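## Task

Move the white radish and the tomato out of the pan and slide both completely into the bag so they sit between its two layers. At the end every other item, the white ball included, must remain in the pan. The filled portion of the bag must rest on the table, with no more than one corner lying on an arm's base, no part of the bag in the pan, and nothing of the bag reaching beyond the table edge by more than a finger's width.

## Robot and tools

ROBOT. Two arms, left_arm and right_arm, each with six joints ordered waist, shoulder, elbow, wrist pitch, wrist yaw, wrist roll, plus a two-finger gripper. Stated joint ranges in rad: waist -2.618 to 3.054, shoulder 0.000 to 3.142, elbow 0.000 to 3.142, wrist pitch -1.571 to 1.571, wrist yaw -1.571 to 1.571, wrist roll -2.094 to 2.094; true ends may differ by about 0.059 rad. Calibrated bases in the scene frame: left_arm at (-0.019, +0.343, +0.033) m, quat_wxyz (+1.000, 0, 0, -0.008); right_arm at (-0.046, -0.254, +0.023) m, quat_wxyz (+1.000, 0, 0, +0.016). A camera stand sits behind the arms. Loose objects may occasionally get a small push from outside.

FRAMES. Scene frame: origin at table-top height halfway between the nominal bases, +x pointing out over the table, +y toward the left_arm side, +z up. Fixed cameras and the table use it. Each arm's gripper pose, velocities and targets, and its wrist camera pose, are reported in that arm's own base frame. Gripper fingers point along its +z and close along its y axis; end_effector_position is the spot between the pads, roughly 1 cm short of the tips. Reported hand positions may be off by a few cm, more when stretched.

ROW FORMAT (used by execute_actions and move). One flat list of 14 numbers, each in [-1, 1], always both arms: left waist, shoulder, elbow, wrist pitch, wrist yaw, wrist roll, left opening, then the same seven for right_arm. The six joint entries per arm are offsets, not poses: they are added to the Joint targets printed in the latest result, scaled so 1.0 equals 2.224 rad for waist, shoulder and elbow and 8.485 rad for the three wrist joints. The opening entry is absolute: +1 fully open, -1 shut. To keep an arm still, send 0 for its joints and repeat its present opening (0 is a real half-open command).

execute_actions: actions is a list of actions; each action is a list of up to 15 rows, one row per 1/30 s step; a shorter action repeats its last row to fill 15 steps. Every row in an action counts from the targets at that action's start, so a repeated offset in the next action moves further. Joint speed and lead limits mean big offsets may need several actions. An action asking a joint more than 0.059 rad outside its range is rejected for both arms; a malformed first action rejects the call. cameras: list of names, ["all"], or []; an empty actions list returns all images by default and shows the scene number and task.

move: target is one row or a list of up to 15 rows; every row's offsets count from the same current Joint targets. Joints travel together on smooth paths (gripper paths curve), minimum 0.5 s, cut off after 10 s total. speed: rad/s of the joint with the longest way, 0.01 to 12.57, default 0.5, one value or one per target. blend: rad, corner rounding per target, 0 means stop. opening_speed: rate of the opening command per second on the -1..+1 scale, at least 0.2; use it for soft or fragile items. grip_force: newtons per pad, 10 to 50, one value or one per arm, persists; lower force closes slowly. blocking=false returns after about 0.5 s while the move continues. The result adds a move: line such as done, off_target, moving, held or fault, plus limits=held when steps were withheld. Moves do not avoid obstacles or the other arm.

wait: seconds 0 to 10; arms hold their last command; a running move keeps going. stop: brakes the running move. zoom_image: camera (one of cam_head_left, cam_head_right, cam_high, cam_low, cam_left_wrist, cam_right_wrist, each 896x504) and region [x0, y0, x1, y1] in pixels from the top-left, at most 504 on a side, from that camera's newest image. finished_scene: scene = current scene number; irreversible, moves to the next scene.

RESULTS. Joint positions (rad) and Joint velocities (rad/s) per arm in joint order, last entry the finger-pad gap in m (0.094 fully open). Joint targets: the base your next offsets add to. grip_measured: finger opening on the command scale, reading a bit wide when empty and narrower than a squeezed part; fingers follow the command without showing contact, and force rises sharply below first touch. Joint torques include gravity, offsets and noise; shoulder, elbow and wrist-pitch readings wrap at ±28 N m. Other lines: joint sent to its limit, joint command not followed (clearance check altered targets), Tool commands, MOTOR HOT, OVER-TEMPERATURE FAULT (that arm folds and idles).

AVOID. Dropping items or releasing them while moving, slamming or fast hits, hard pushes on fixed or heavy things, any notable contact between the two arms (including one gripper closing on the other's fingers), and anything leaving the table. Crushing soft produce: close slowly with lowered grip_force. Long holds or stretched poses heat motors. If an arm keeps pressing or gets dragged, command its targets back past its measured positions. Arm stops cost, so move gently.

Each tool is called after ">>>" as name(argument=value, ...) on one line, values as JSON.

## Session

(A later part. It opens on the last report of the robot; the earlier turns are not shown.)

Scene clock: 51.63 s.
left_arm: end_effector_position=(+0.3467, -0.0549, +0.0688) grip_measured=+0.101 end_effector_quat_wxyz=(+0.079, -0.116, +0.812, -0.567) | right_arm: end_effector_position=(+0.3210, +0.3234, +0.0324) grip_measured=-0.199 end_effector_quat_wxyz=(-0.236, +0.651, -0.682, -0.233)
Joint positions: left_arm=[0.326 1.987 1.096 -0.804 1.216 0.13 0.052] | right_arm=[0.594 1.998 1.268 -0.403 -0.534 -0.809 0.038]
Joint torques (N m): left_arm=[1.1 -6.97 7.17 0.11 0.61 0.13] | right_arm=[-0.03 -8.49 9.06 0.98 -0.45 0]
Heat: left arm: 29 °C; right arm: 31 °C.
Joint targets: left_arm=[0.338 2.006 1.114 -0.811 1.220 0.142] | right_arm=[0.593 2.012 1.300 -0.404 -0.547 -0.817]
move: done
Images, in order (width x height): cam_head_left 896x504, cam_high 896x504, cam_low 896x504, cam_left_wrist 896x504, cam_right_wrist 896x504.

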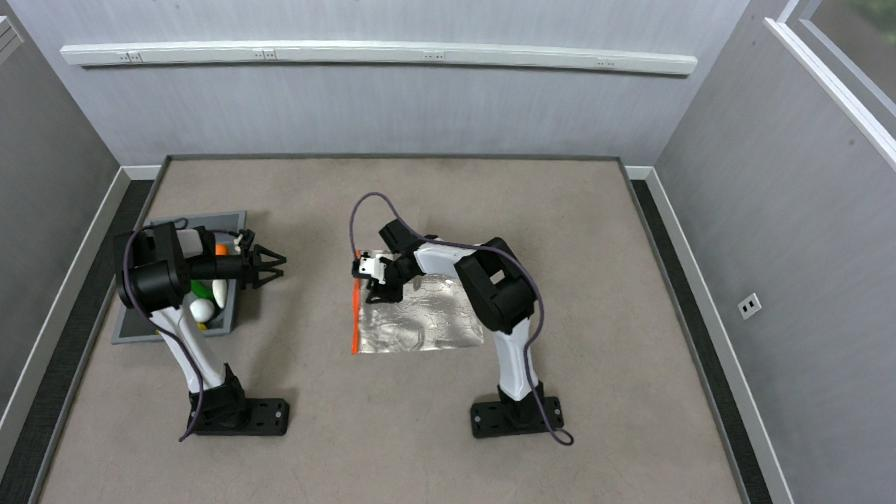

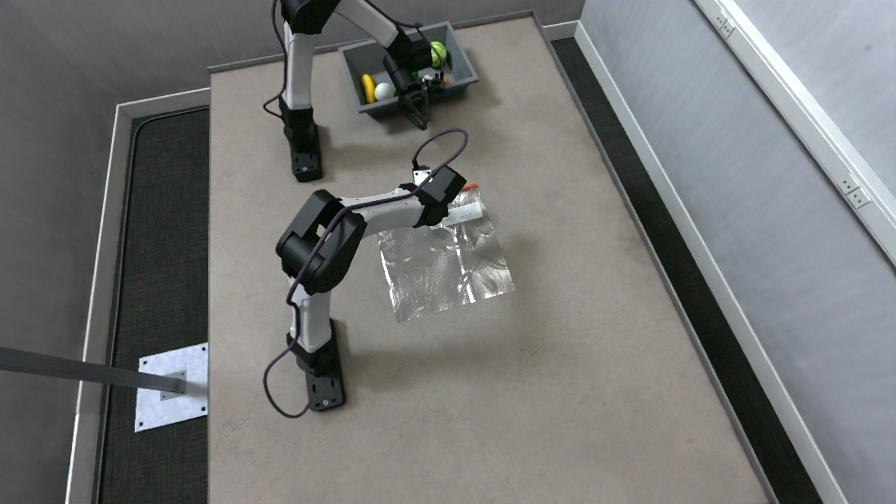

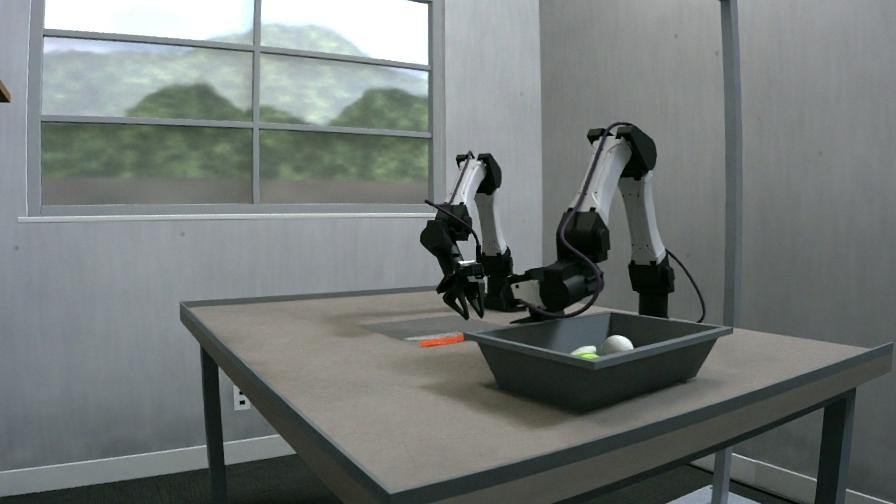

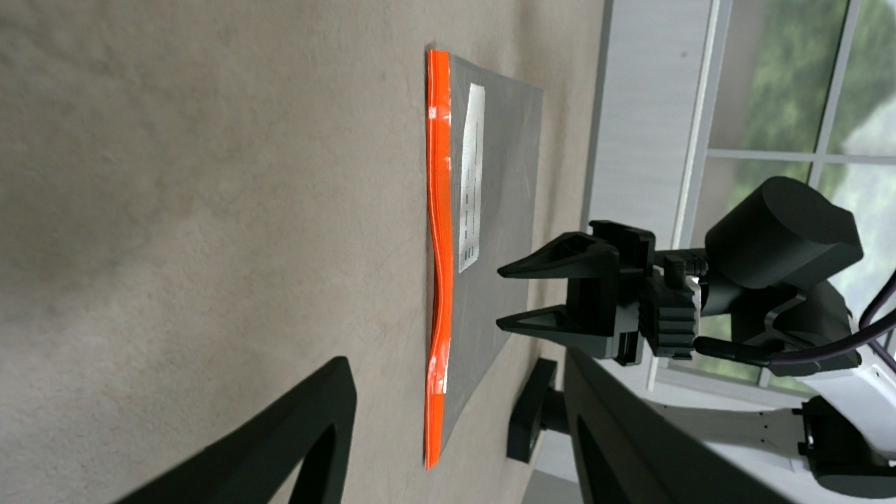

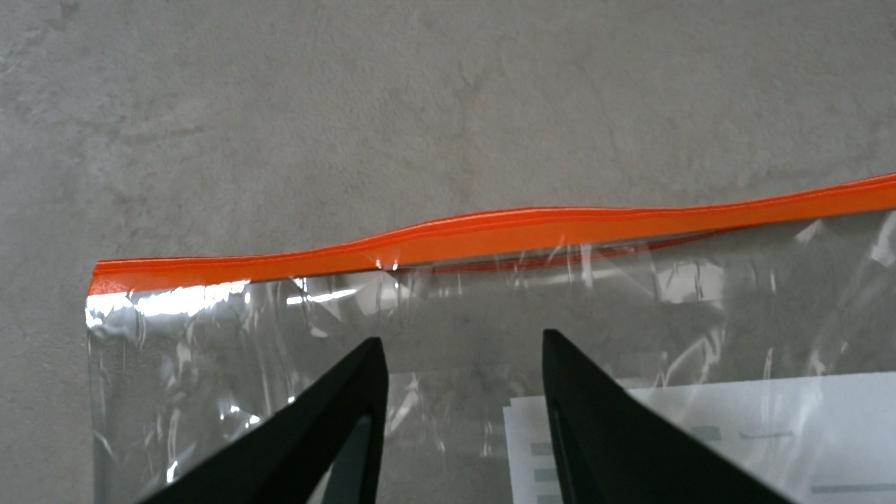

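>>> move(target=[0,-0.02,0.1,0,0,0,0.1,0.0088,0.0453,-0.0027,0.0137,0.0012,0.0025,-0.2], speed=0.15, cameras=["cam_head_left","cam_low","cam_left_wrist","cam_right_wrist"])

Scene clock: 54.57 s.
left_arm: end_effector_position=(+0.4017, -0.0344, +0.1163) grip_measured=+0.101 end_effector_quat_wxyz=(+0.168, -0.056, +0.818, -0.547) | right_arm: end_effector_position=(+0.3265, +0.3341, +0.0004) grip_measured=-0.199 end_effector_quat_wxyz=(-0.236, +0.654, -0.680, -0.236)
Joint positions: left_arm=[0.331 1.987 1.318 -0.808 1.216 0.13 0.052] | right_arm=[0.606 2.097 1.272 -0.304 -0.535 -0.803 0.038]
Joint torques (N m): left_arm=[0.72 -11.4 8.32 0.56 0.62 0.13] | right_arm=[0.68 -8.79 7.84 1.15 -0.32 0.13]
Heat: left arm: 29 °C; right arm: 32 °C.
Joint targets: left_arm=[0.338 1.962 1.336 -0.811 1.220 0.142] | right_arm=[0.612 2.113 1.294 -0.288 -0.537 -0.796]
move: done
Images, in order (width x height): cam_head_left 896x504, cam_low 896x504, cam_left_wrist 896x504, cam_right_wrist 896x504.

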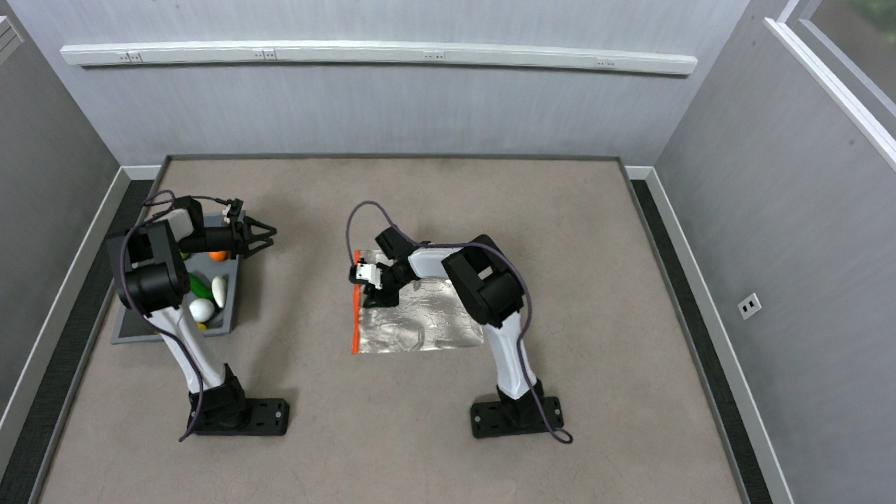

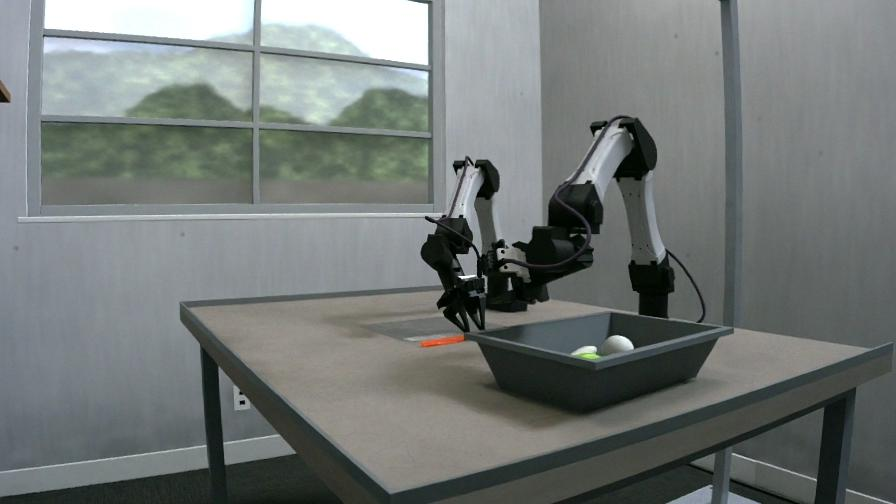

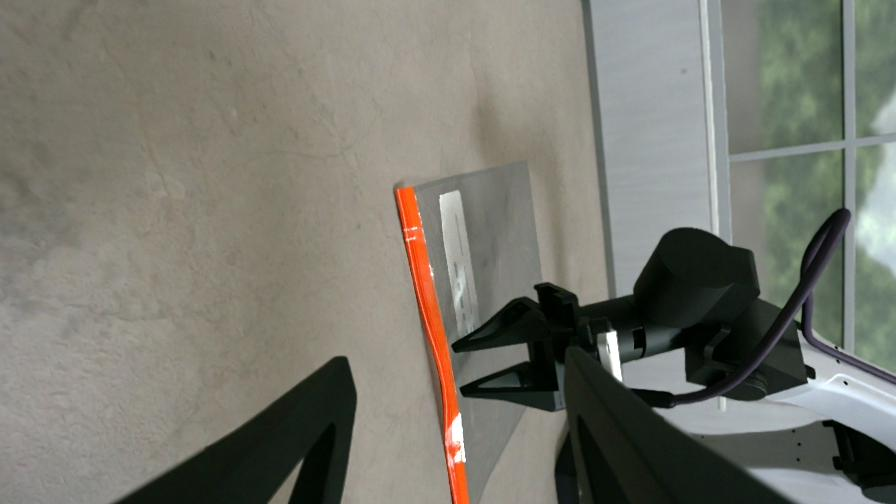

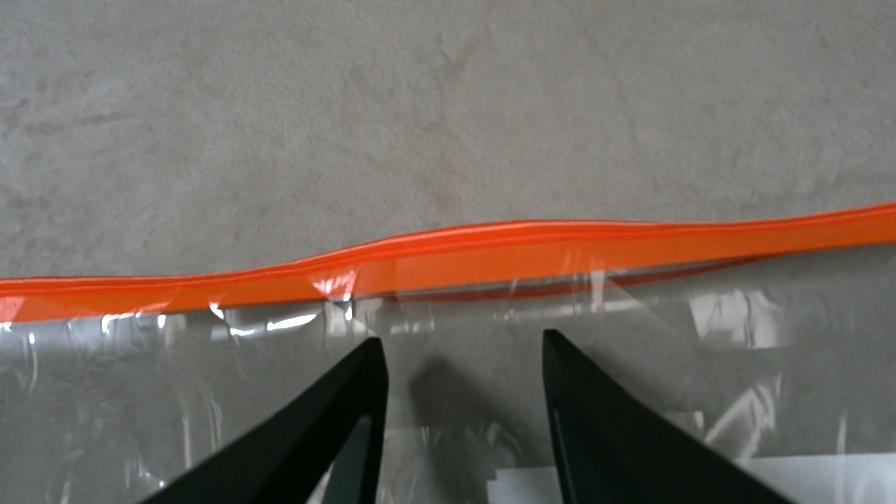

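>>> move(target=[0,0,0,0,0,0,0.1,0.0135,0.0215,0.0138,0.0039,0.0015,0.0035,-0.2], speed=0.08, cameras=["cam_low","cam_left_wrist","cam_right_wrist"])

>>> zoom_image(camera="cam_right_wrist", region=[300, 200, 700, 450])

>>> zoom_image(camera="cam_left_wrist", region=[380, 270, 560, 450])

Scene clock: 63.73 s.
left_arm: end_effector_position=(+0.4017, -0.0344, +0.1163) grip_measured=+0.101 end_effector_quat_wxyz=(+0.168, -0.056, +0.818, -0.547) | right_arm: end_effector_position=(+0.3274, +0.3515, -0.0042) grip_measured=-0.199 end_effector_quat_wxyz=(-0.242, +0.655, -0.674, -0.241)
Joint positions: left_arm=[0.331 1.987 1.318 -0.808 1.216 0.13 0.052] | right_arm=[0.635 2.137 1.303 -0.266 -0.535 -0.775 0.038]
Joint torques (N m): left_arm=[0.72 -11.33 8.34 0.54 0.62 0.12] | right_arm=[0.75 -8.42 7.91 1.15 -0.2 0.09]
Heat: left arm: 32 °C; right arm: 34 °C.
Joint targets: left_arm=[0.338 1.962 1.336 -0.811 1.220 0.142] | right_arm=[0.642 2.160 1.325 -0.255 -0.525 -0.766]
move: done
Images, in order (width x height): cam_low 896x504, cam_left_wrist 896x504, cam_right_wrist 896x504.

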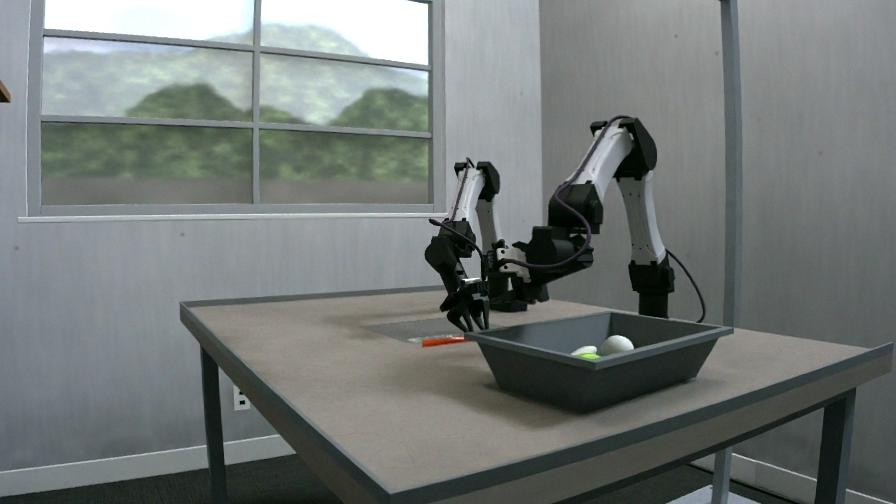

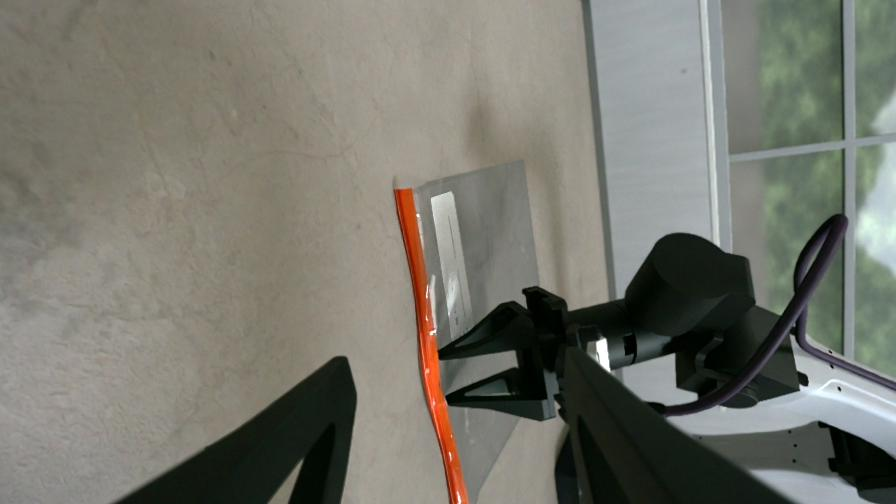

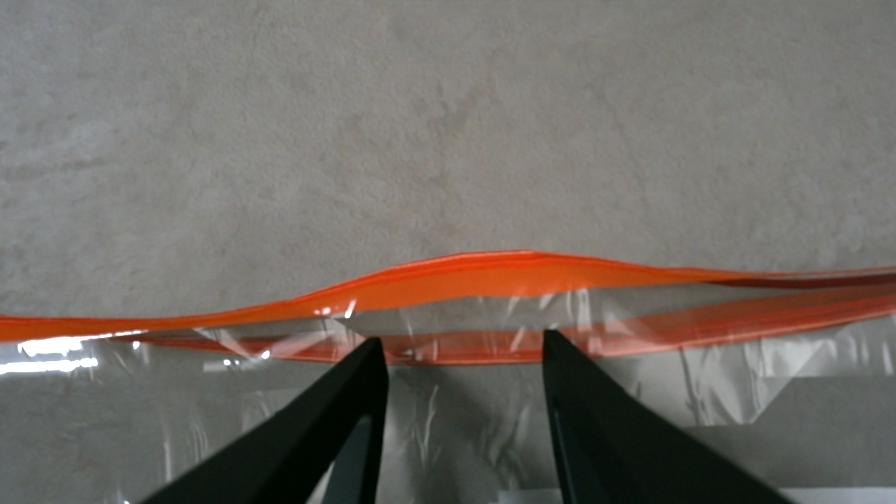

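Scaled by 1.260 from the camera's 896x504 image, which has a finer 1280x720 frame.

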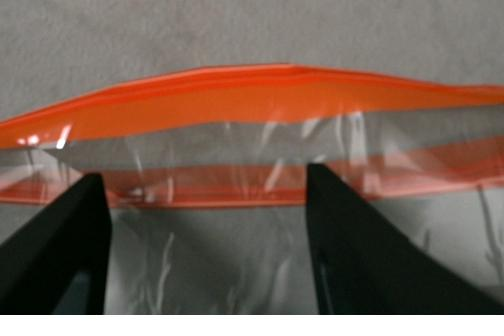

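Scaled by 2.800 from the camera's 896x504 image, which has a finer 1280x720 frame.

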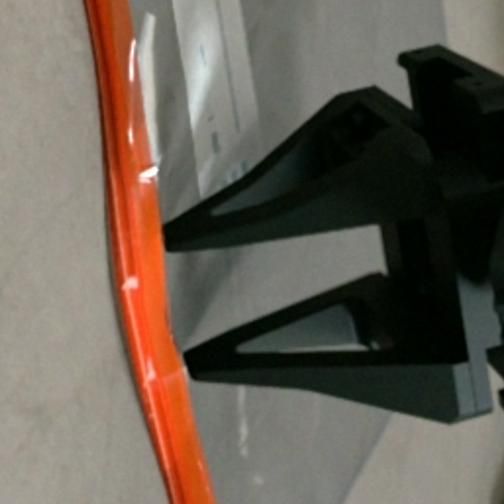

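>>> move(target=[0,0,0,0,0,0,0.1,0,0,0,0,0,0,-1], grip_force=[50,20], opening_speed=0.4, cameras=["cam_low","cam_left_wrist","cam_right_wrist"])

>>> zoom_image(camera="cam_right_wrist", region=[250, 200, 650, 450])

>>> zoom_image(camera="cam_left_wrist", region=[380, 270, 560, 450])

Scene clock: 67.33 s.
left_arm: end_effector_position=(+0.4017, -0.0344, +0.1163) grip_measured=+0.101 end_effector_quat_wxyz=(+0.168, -0.056, +0.818, -0.547) | right_arm: end_effector_position=(+0.3285, +0.3518, -0.0045) grip_measured=-0.990 end_effector_quat_wxyz=(-0.244, +0.654, -0.675, -0.239)
Joint positions: left_arm=[0.331 1.987 1.318 -0.808 1.216 0.13 0.052] | right_arm=[0.635 2.138 1.303 -0.26 -0.532 -0.773 0]
Joint torques (N m): left_arm=[0.68 -11.36 8.32 0.55 0.62 0.12] | right_arm=[0.73 -8.57 7.91 1.09 -0.22 0.12]
Heat: left arm: 33 °C; right arm: 34 °C.
Joint targets: left_arm=[0.338 1.962 1.336 -0.811 1.220 0.142] | right_arm=[0.642 2.160 1.325 -0.255 -0.525 -0.766]
grip_force (N): 50, 20
move: done
Images, in order (width x height): cam_low 896x504, cam_left_wrist 896x504, cam_right_wrist 896x504.

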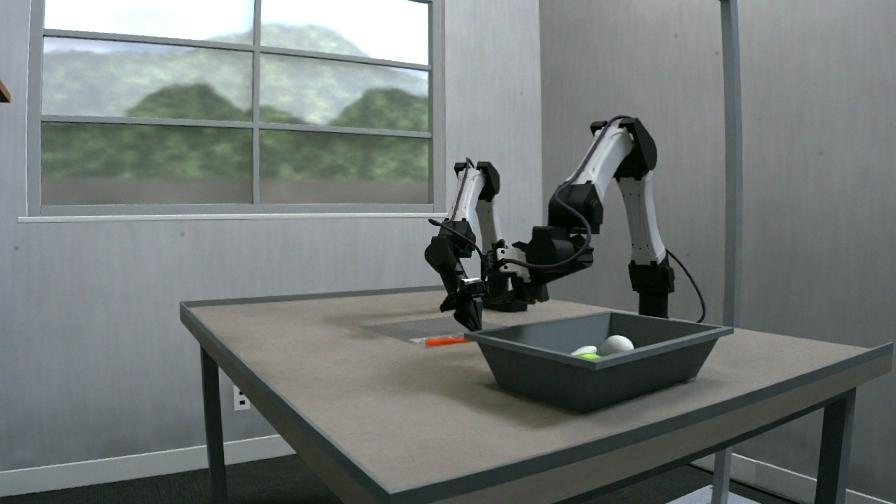

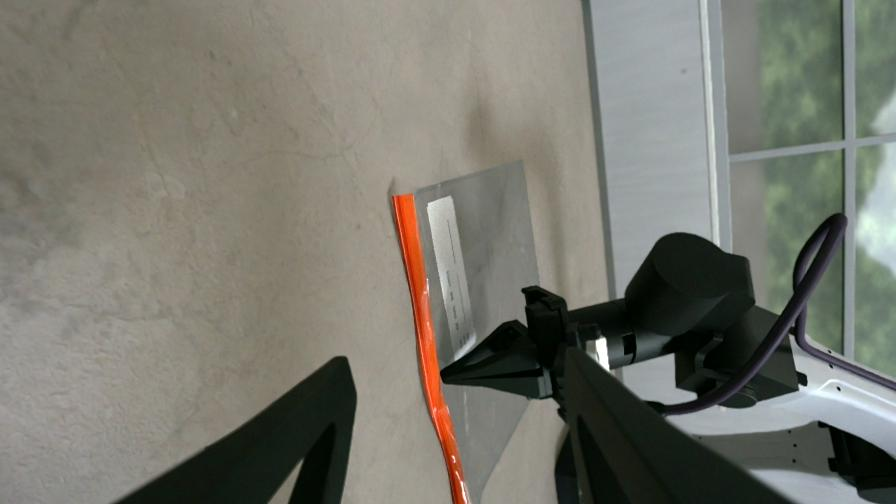

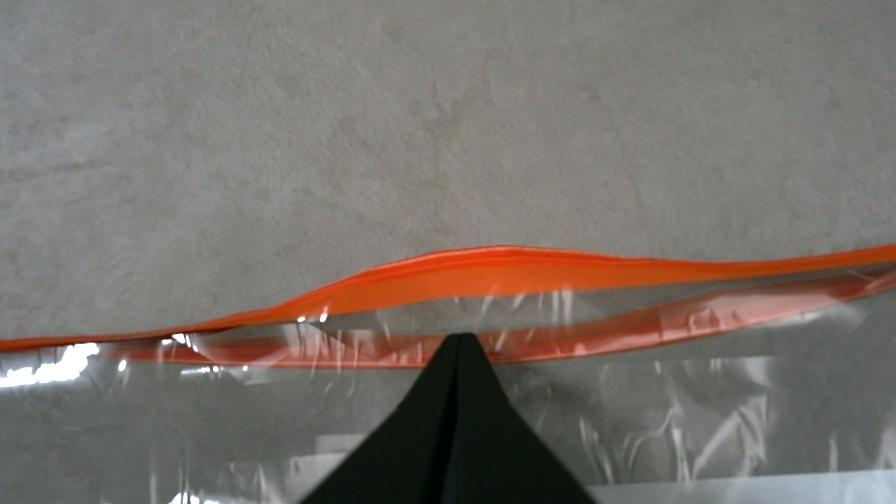

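Scaled by 1.260 from the camera's 896x504 image, which has a finer 1280x720 frame.

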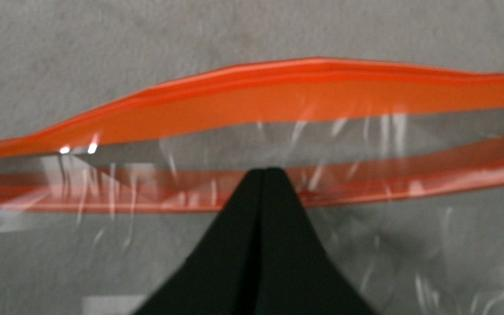

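Scaled by 2.800 from the camera's 896x504 image, which has a finer 1280x720 frame.

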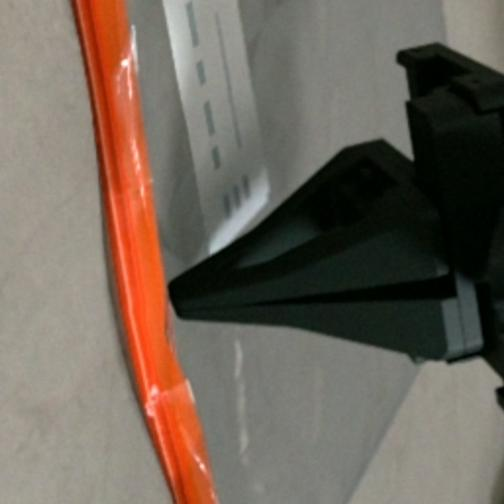

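>>> move(target=[[0,0,0,0,0,0,0.1,0,-0.0092,0.0056,-0.0042,0,0,-0.3],[0,0,0,0,0,0,0.1,0.0112,0.0015,0.0225,-0.0044,0.0014,0.0029,-0.3],[0,0,0,0,0,0,0.1,0.0112,0.0135,0.0153,0.001,0.0014,0.0029,-0.3]], grip_force=[50,50], speed=0.08, cameras=["cam_left_wrist","cam_right_wrist"])

>>> zoom_image(camera="cam_right_wrist", region=[250, 200, 650, 450])

>>> zoom_image(camera="cam_left_wrist", region=[380, 270, 560, 450])

Scene clock: 71.20 s.
left_arm: end_effector_position=(+0.4017, -0.0344, +0.1163) grip_measured=+0.101 end_effector_quat_wxyz=(+0.168, -0.056, +0.818, -0.547) | right_arm: end_effector_position=(+0.3305, +0.3674, -0.0042) grip_measured=-0.301 end_effector_quat_wxyz=(-0.247, +0.655, -0.672, -0.239)
Joint positions: left_arm=[0.331 1.987 1.318 -0.808 1.216 0.13 0.052] | right_arm=[0.662 2.168 1.349 -0.256 -0.52 -0.748 0.033]
Joint torques (N m): left_arm=[0.73 -11.4 8.32 0.55 0.62 0.12] | right_arm=[0.51 -8.92 6.83 1.16 -0.22 0.12]
Heat: left arm: 33 °C; right arm: 35 °C.
Joint targets: left_arm=[0.338 1.962 1.336 -0.811 1.220 0.142] | right_arm=[0.667 2.191 1.358 -0.246 -0.513 -0.741]
move: done
Images, in order (width x height): cam_left_wrist 896x504, cam_right_wrist 896x504.

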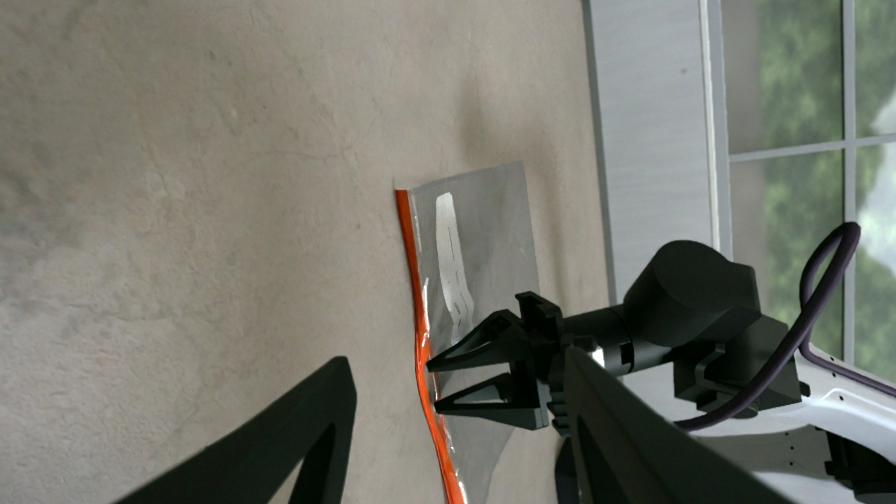

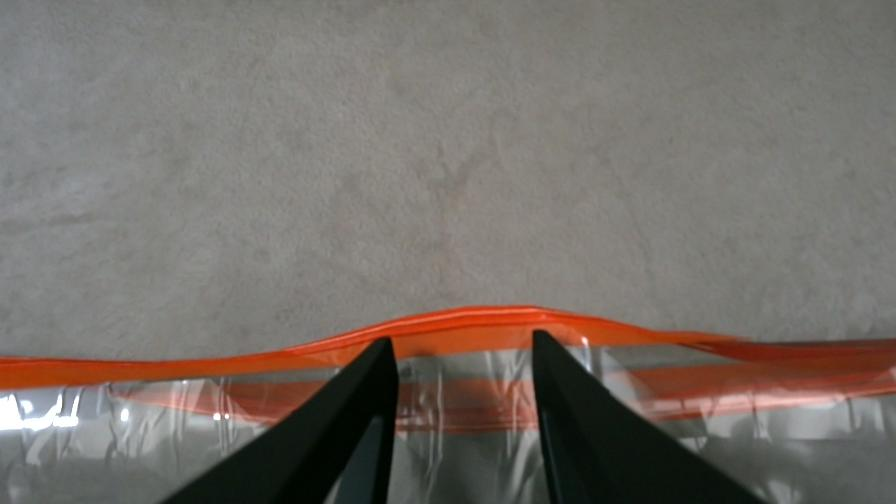

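Scaled by 1.260 from the camera's 896x504 image, which has a finer 1280x720 frame.

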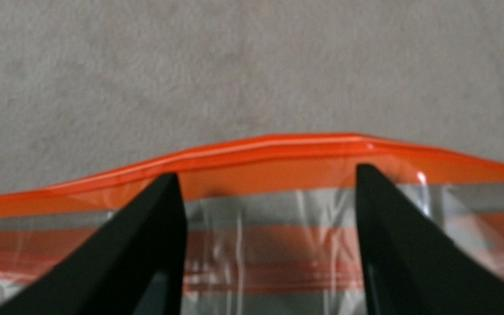

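Scaled by 2.800 from the camera's 896x504 image, which has a finer 1280x720 frame.

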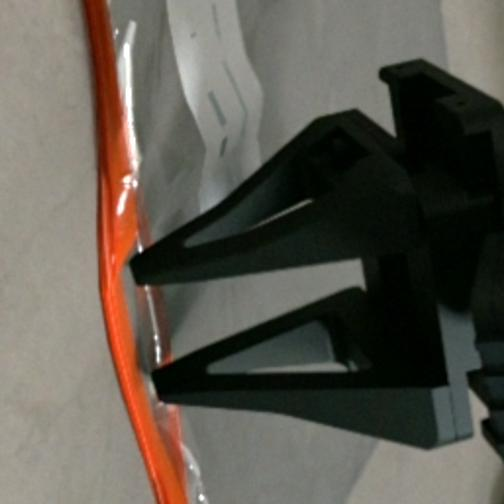

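>>> move(target=[0,0,0,0,0,0,0.1,0,0,0,0,0,0,-1], opening_speed=0.4, cameras=["cam_left_wrist","cam_right_wrist"])

>>> zoom_image(camera="cam_right_wrist", region=[250, 200, 650, 450])

>>> zoom_image(camera="cam_left_wrist", region=[380, 270, 560, 450])

Scene clock: 73.40 s.
left_arm: end_effector_position=(+0.4017, -0.0344, +0.1163) grip_measured=+0.101 end_effector_quat_wxyz=(+0.168, -0.056, +0.818, -0.547) | right_arm: end_effector_position=(+0.3308, +0.3676, -0.0040) grip_measured=-0.991 end_effector_quat_wxyz=(-0.248, +0.655, -0.672, -0.239)
Joint positions: left_arm=[0.331 1.987 1.318 -0.808 1.216 0.13 0.052] | right_arm=[0.662 2.168 1.349 -0.254 -0.52 -0.748 0]
Joint torques (N m): left_arm=[0.73 -11.41 8.31 0.55 0.61 0.12] | right_arm=[0.5 -8.81 6.8 1.16 -0.22 0.12]
Heat: left arm: 34 °C; right arm: 35 °C.
Joint targets: left_arm=[0.338 1.962 1.336 -0.811 1.220 0.142] | right_arm=[0.667 2.190 1.358 -0.246 -0.513 -0.741]
move: done
Images, in order (width x height): cam_left_wrist 896x504, cam_right_wrist 896x504.

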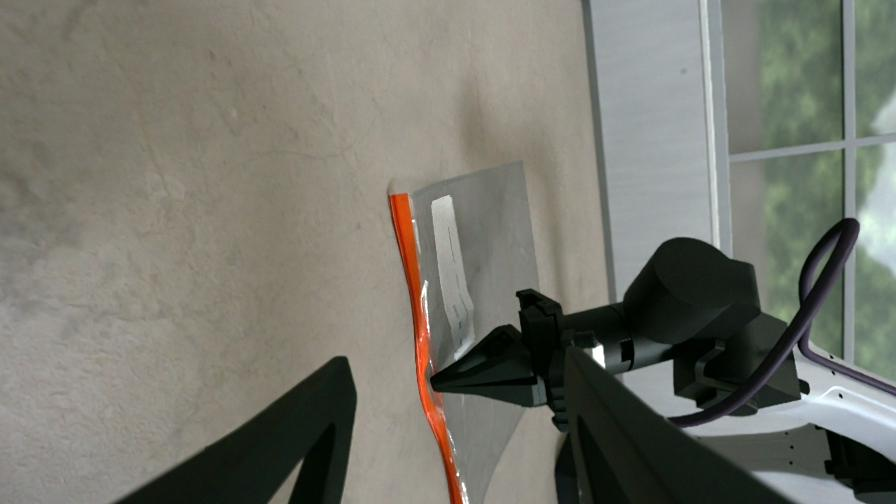

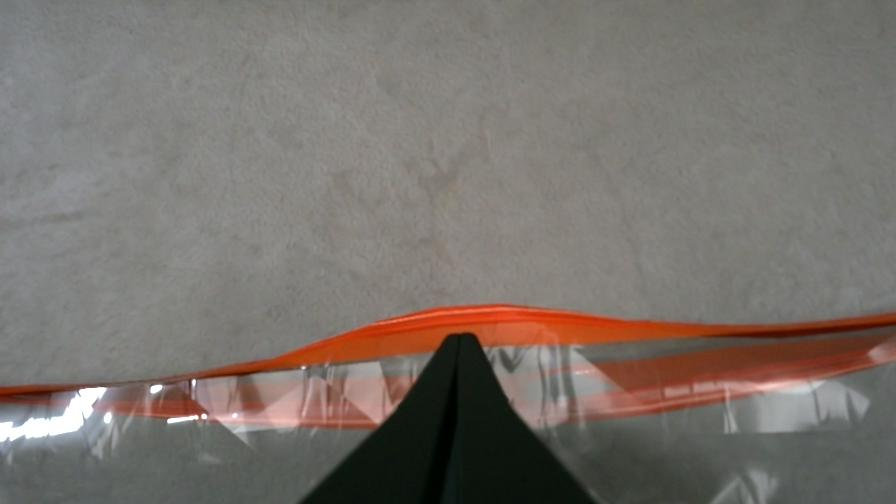

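Scaled by 1.260 from the camera's 896x504 image, which has a finer 1280x720 frame.

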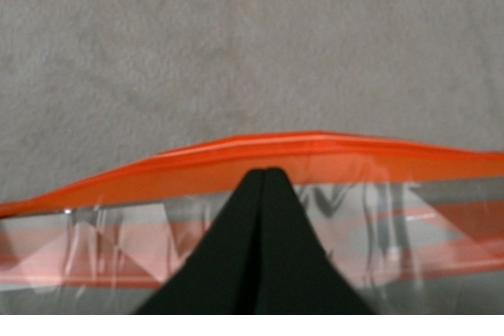

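Scaled by 2.800 from the camera's 896x504 image, which has a finer 1280x720 frame.

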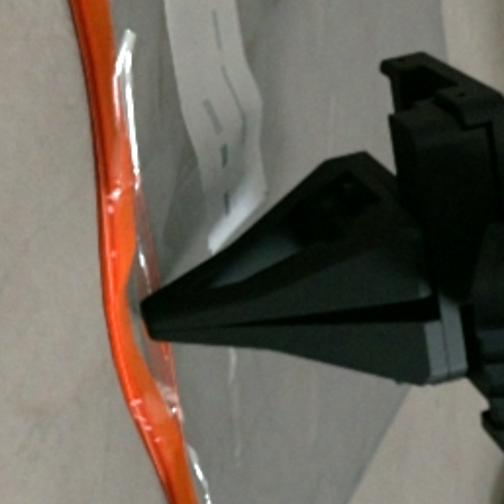

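>>> move(target=[0,0,0,0,0,0,0.1,0,-0.0184,0.0112,-0.0083,0,0,-1], speed=0.1, cameras=["cam_left_wrist","cam_right_wrist"])

Scene clock: 74.80 s.
left_arm: end_effector_position=(+0.4017, -0.0344, +0.1163) grip_measured=+0.101 end_effector_quat_wxyz=(+0.168, -0.056, +0.818, -0.547) | right_arm: end_effector_position=(+0.3273, +0.3650, -0.0044) grip_measured=-0.991 end_effector_quat_wxyz=(-0.234, +0.655, -0.677, -0.240)
Joint positions: left_arm=[0.331 1.987 1.318 -0.808 1.216 0.13 0.052] | right_arm=[0.662 2.168 1.362 -0.299 -0.52 -0.748 0]
Joint torques (N m): left_arm=[0.7 -11.41 8.31 0.55 0.6 0.12] | right_arm=[0.5 -12.38 7.91 0.85 -0.22 0.12]
Heat: left arm: 34 °C; right arm: 35 °C.
Joint targets: left_arm=[0.338 1.962 1.336 -0.811 1.220 0.142] | right_arm=[0.667 2.150 1.383 -0.317 -0.513 -0.741]
move: done
Images, in order (width x height): cam_left_wrist 896x504, cam_right_wrist 896x504.

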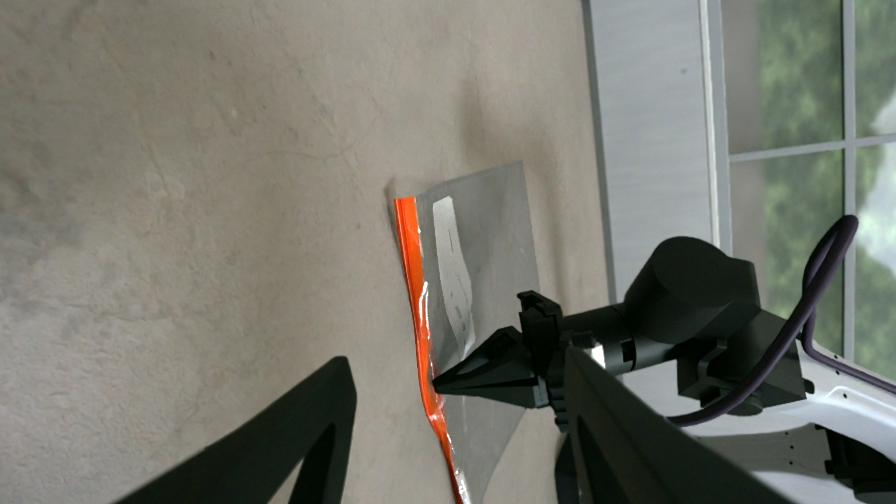

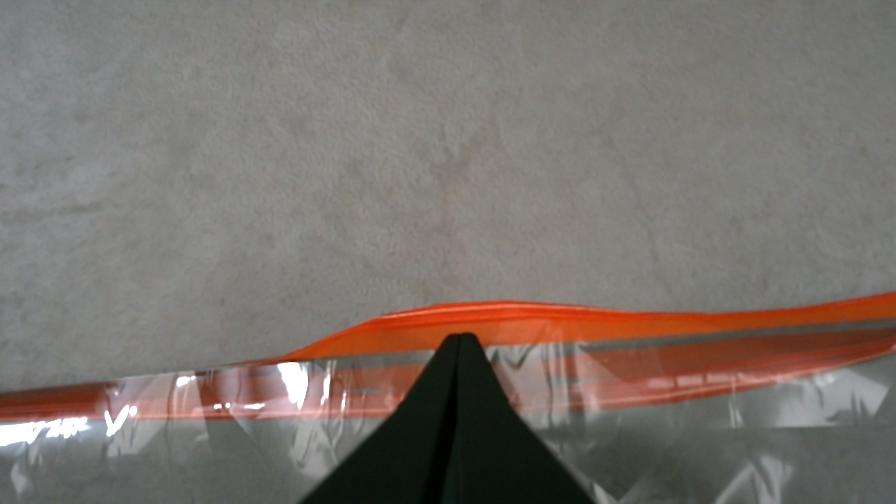

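>>> move(target=[0,0,0,0,0,0,0.1,0,-0.027,0.0165,-0.0124,0,0,-1], speed=0.1, cameras=["cam_left_wrist","cam_right_wrist"])

Scene clock: 76.57 s.
left_arm: end_effector_position=(+0.4017, -0.0344, +0.1163) grip_measured=+0.101 end_effector_quat_wxyz=(+0.168, -0.056, +0.818, -0.547) | right_arm: end_effector_position=(+0.3184, +0.3579, +0.0052) grip_measured=-0.991 end_effector_quat_wxyz=(-0.203, +0.653, -0.688, -0.243)
Joint positions: left_arm=[0.331 1.987 1.318 -0.808 1.216 0.13 0.052] | right_arm=[0.662 2.144 1.394 -0.42 -0.52 -0.748 0]
Joint torques (N m): left_arm=[0.73 -11.33 8.34 0.55 0.62 0.12] | right_arm=[0.49 -15.41 8.43 0.94 -0.22 0.11]
Heat: left arm: 35 °C; right arm: 36 °C.
Joint targets: left_arm=[0.338 1.962 1.336 -0.811 1.220 0.142] | right_arm=[0.667 2.090 1.420 -0.422 -0.513 -0.741]
move: off_target (right_arm); right_arm: the shoulder is farthest, 0.054 rad from its target
Images, in order (width x height): cam_left_wrist 896x504, cam_right_wrist 896x504.

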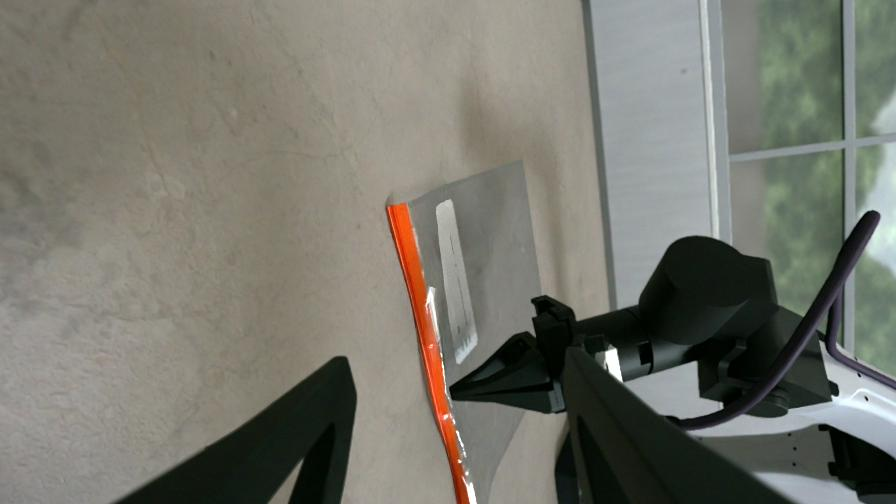

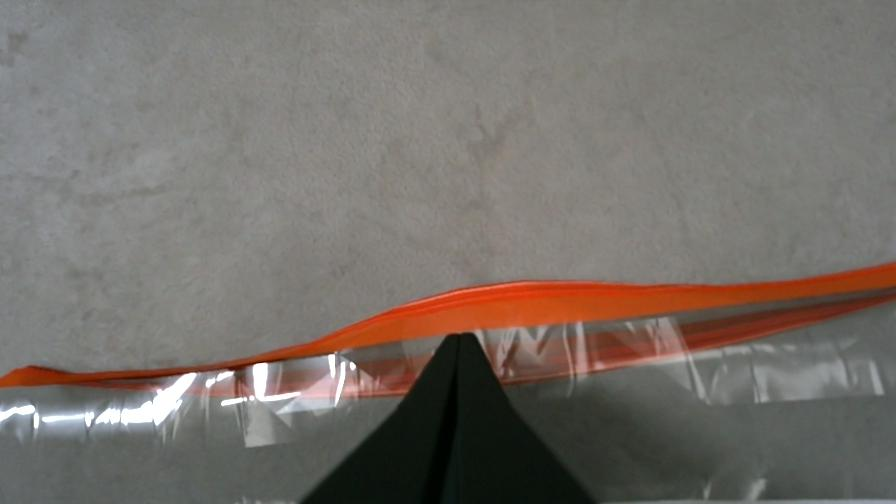

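>>> move(target=[[0,0,0,0,0,0,0.1,0,-0.0674,0.045,0,0,0,-1],[-0.2729,-0.0504,-0.1061,0.0508,-0.0421,-0.0664,0.1,-0.135,-0.0674,0.09,0,0,0,-1],[-0.2729,-0.0261,-0.2095,0.0709,-0.0421,-0.0664,0.1,-0.2,-0.0674,0.09,0,0,0,-1]], speed=0.4, blend=[0.1,0.03,0], cameras=["cam_head_left","cam_left_wrist","cam_right_wrist"])

>>> zoom_image(camera="cam_left_wrist", region=[250, 100, 600, 450])

Scene clock: 81.27 s.
left_arm: end_effector_position=(+0.2972, -0.2210, +0.0141) grip_measured=+0.101 end_effector_quat_wxyz=(+0.005, +0.009, +0.894, -0.447) | right_arm: end_effector_position=(+0.4967, +0.2000, +0.1549) grip_measured=-0.991 end_effector_quat_wxyz=(+0.406, -0.502, +0.751, +0.136)
Joint positions: left_arm=[-0.269 1.89 0.877 -0.218 0.88 -0.41 0.052] | right_arm=[0.222 1.977 1.589 -0.427 -0.516 -0.747 0]
Joint torques (N m): left_arm=[0.2 -6.82 5.03 1.21 0.27 -0.1] | right_arm=[0.18 -13.76 9.95 1.45 -0.21 0.12]
Heat: left arm: 35 °C; right arm: 38 °C.
Joint targets: left_arm=[-0.269 1.904 0.870 -0.209 0.863 -0.422] | right_arm=[0.222 1.939 1.620 -0.422 -0.513 -0.741]
move: off_target (right_arm); blend cut to 0.075 rad at target 1; right_arm: the shoulder is farthest, 0.037 rad from its target
Images, in order (width x height): cam_head_left 896x504, cam_left_wrist 896x504, cam_right_wrist 896x504.

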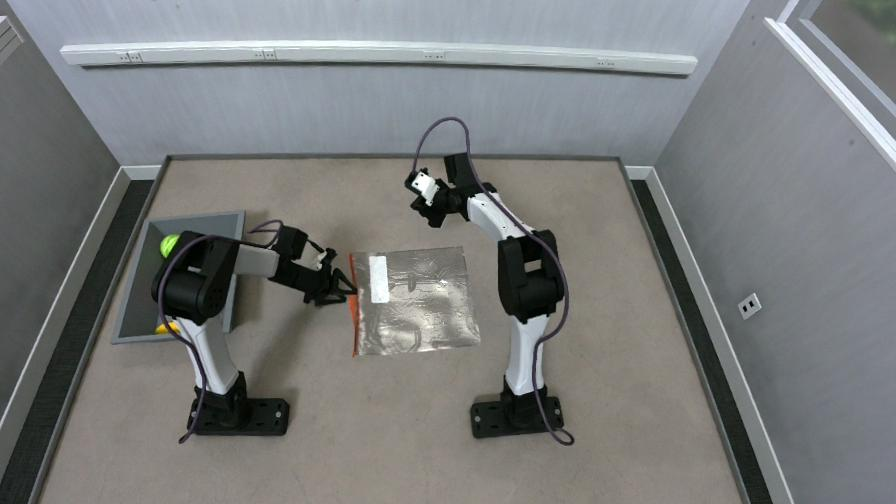

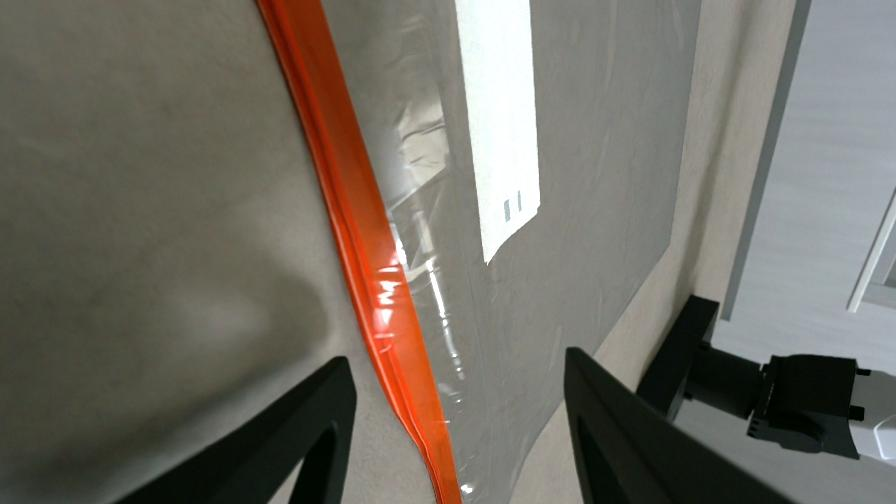

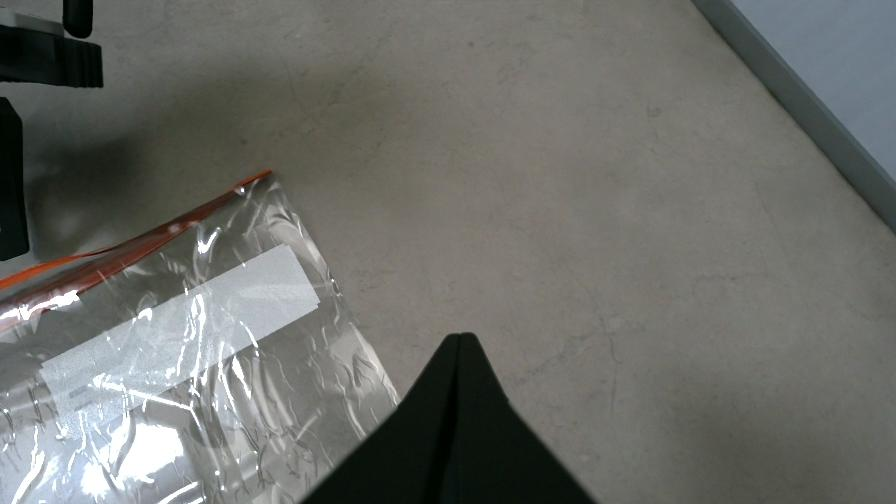

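Scaled by 1.440 from the camera's 896x504 image, which has a finer 1280x720 frame.

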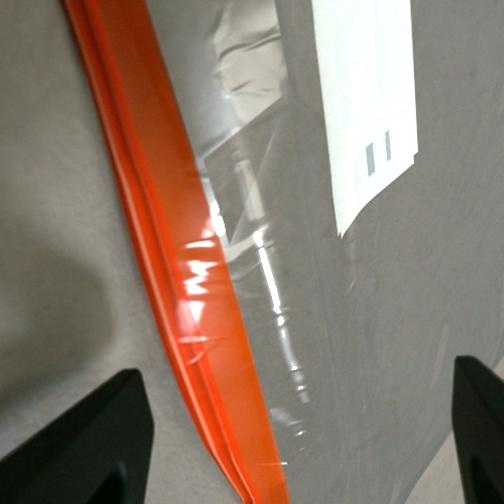

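>>> zoom_image(camera="cam_right_wrist", region=[0, 150, 350, 350])

>>> zoom_image(camera="cam_head_left", region=[320, 230, 420, 370])

Scaled by 1.440 from the camera's 896x504 image, which has a finer 1280x720 frame.

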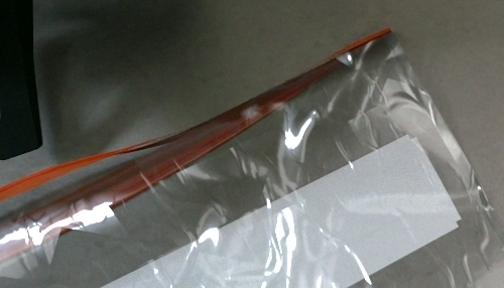

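Scaled by 3.600 from the camera's 896x504 image, which has a finer 1280x720 frame.

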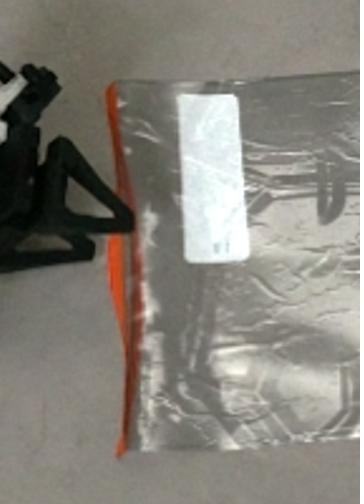

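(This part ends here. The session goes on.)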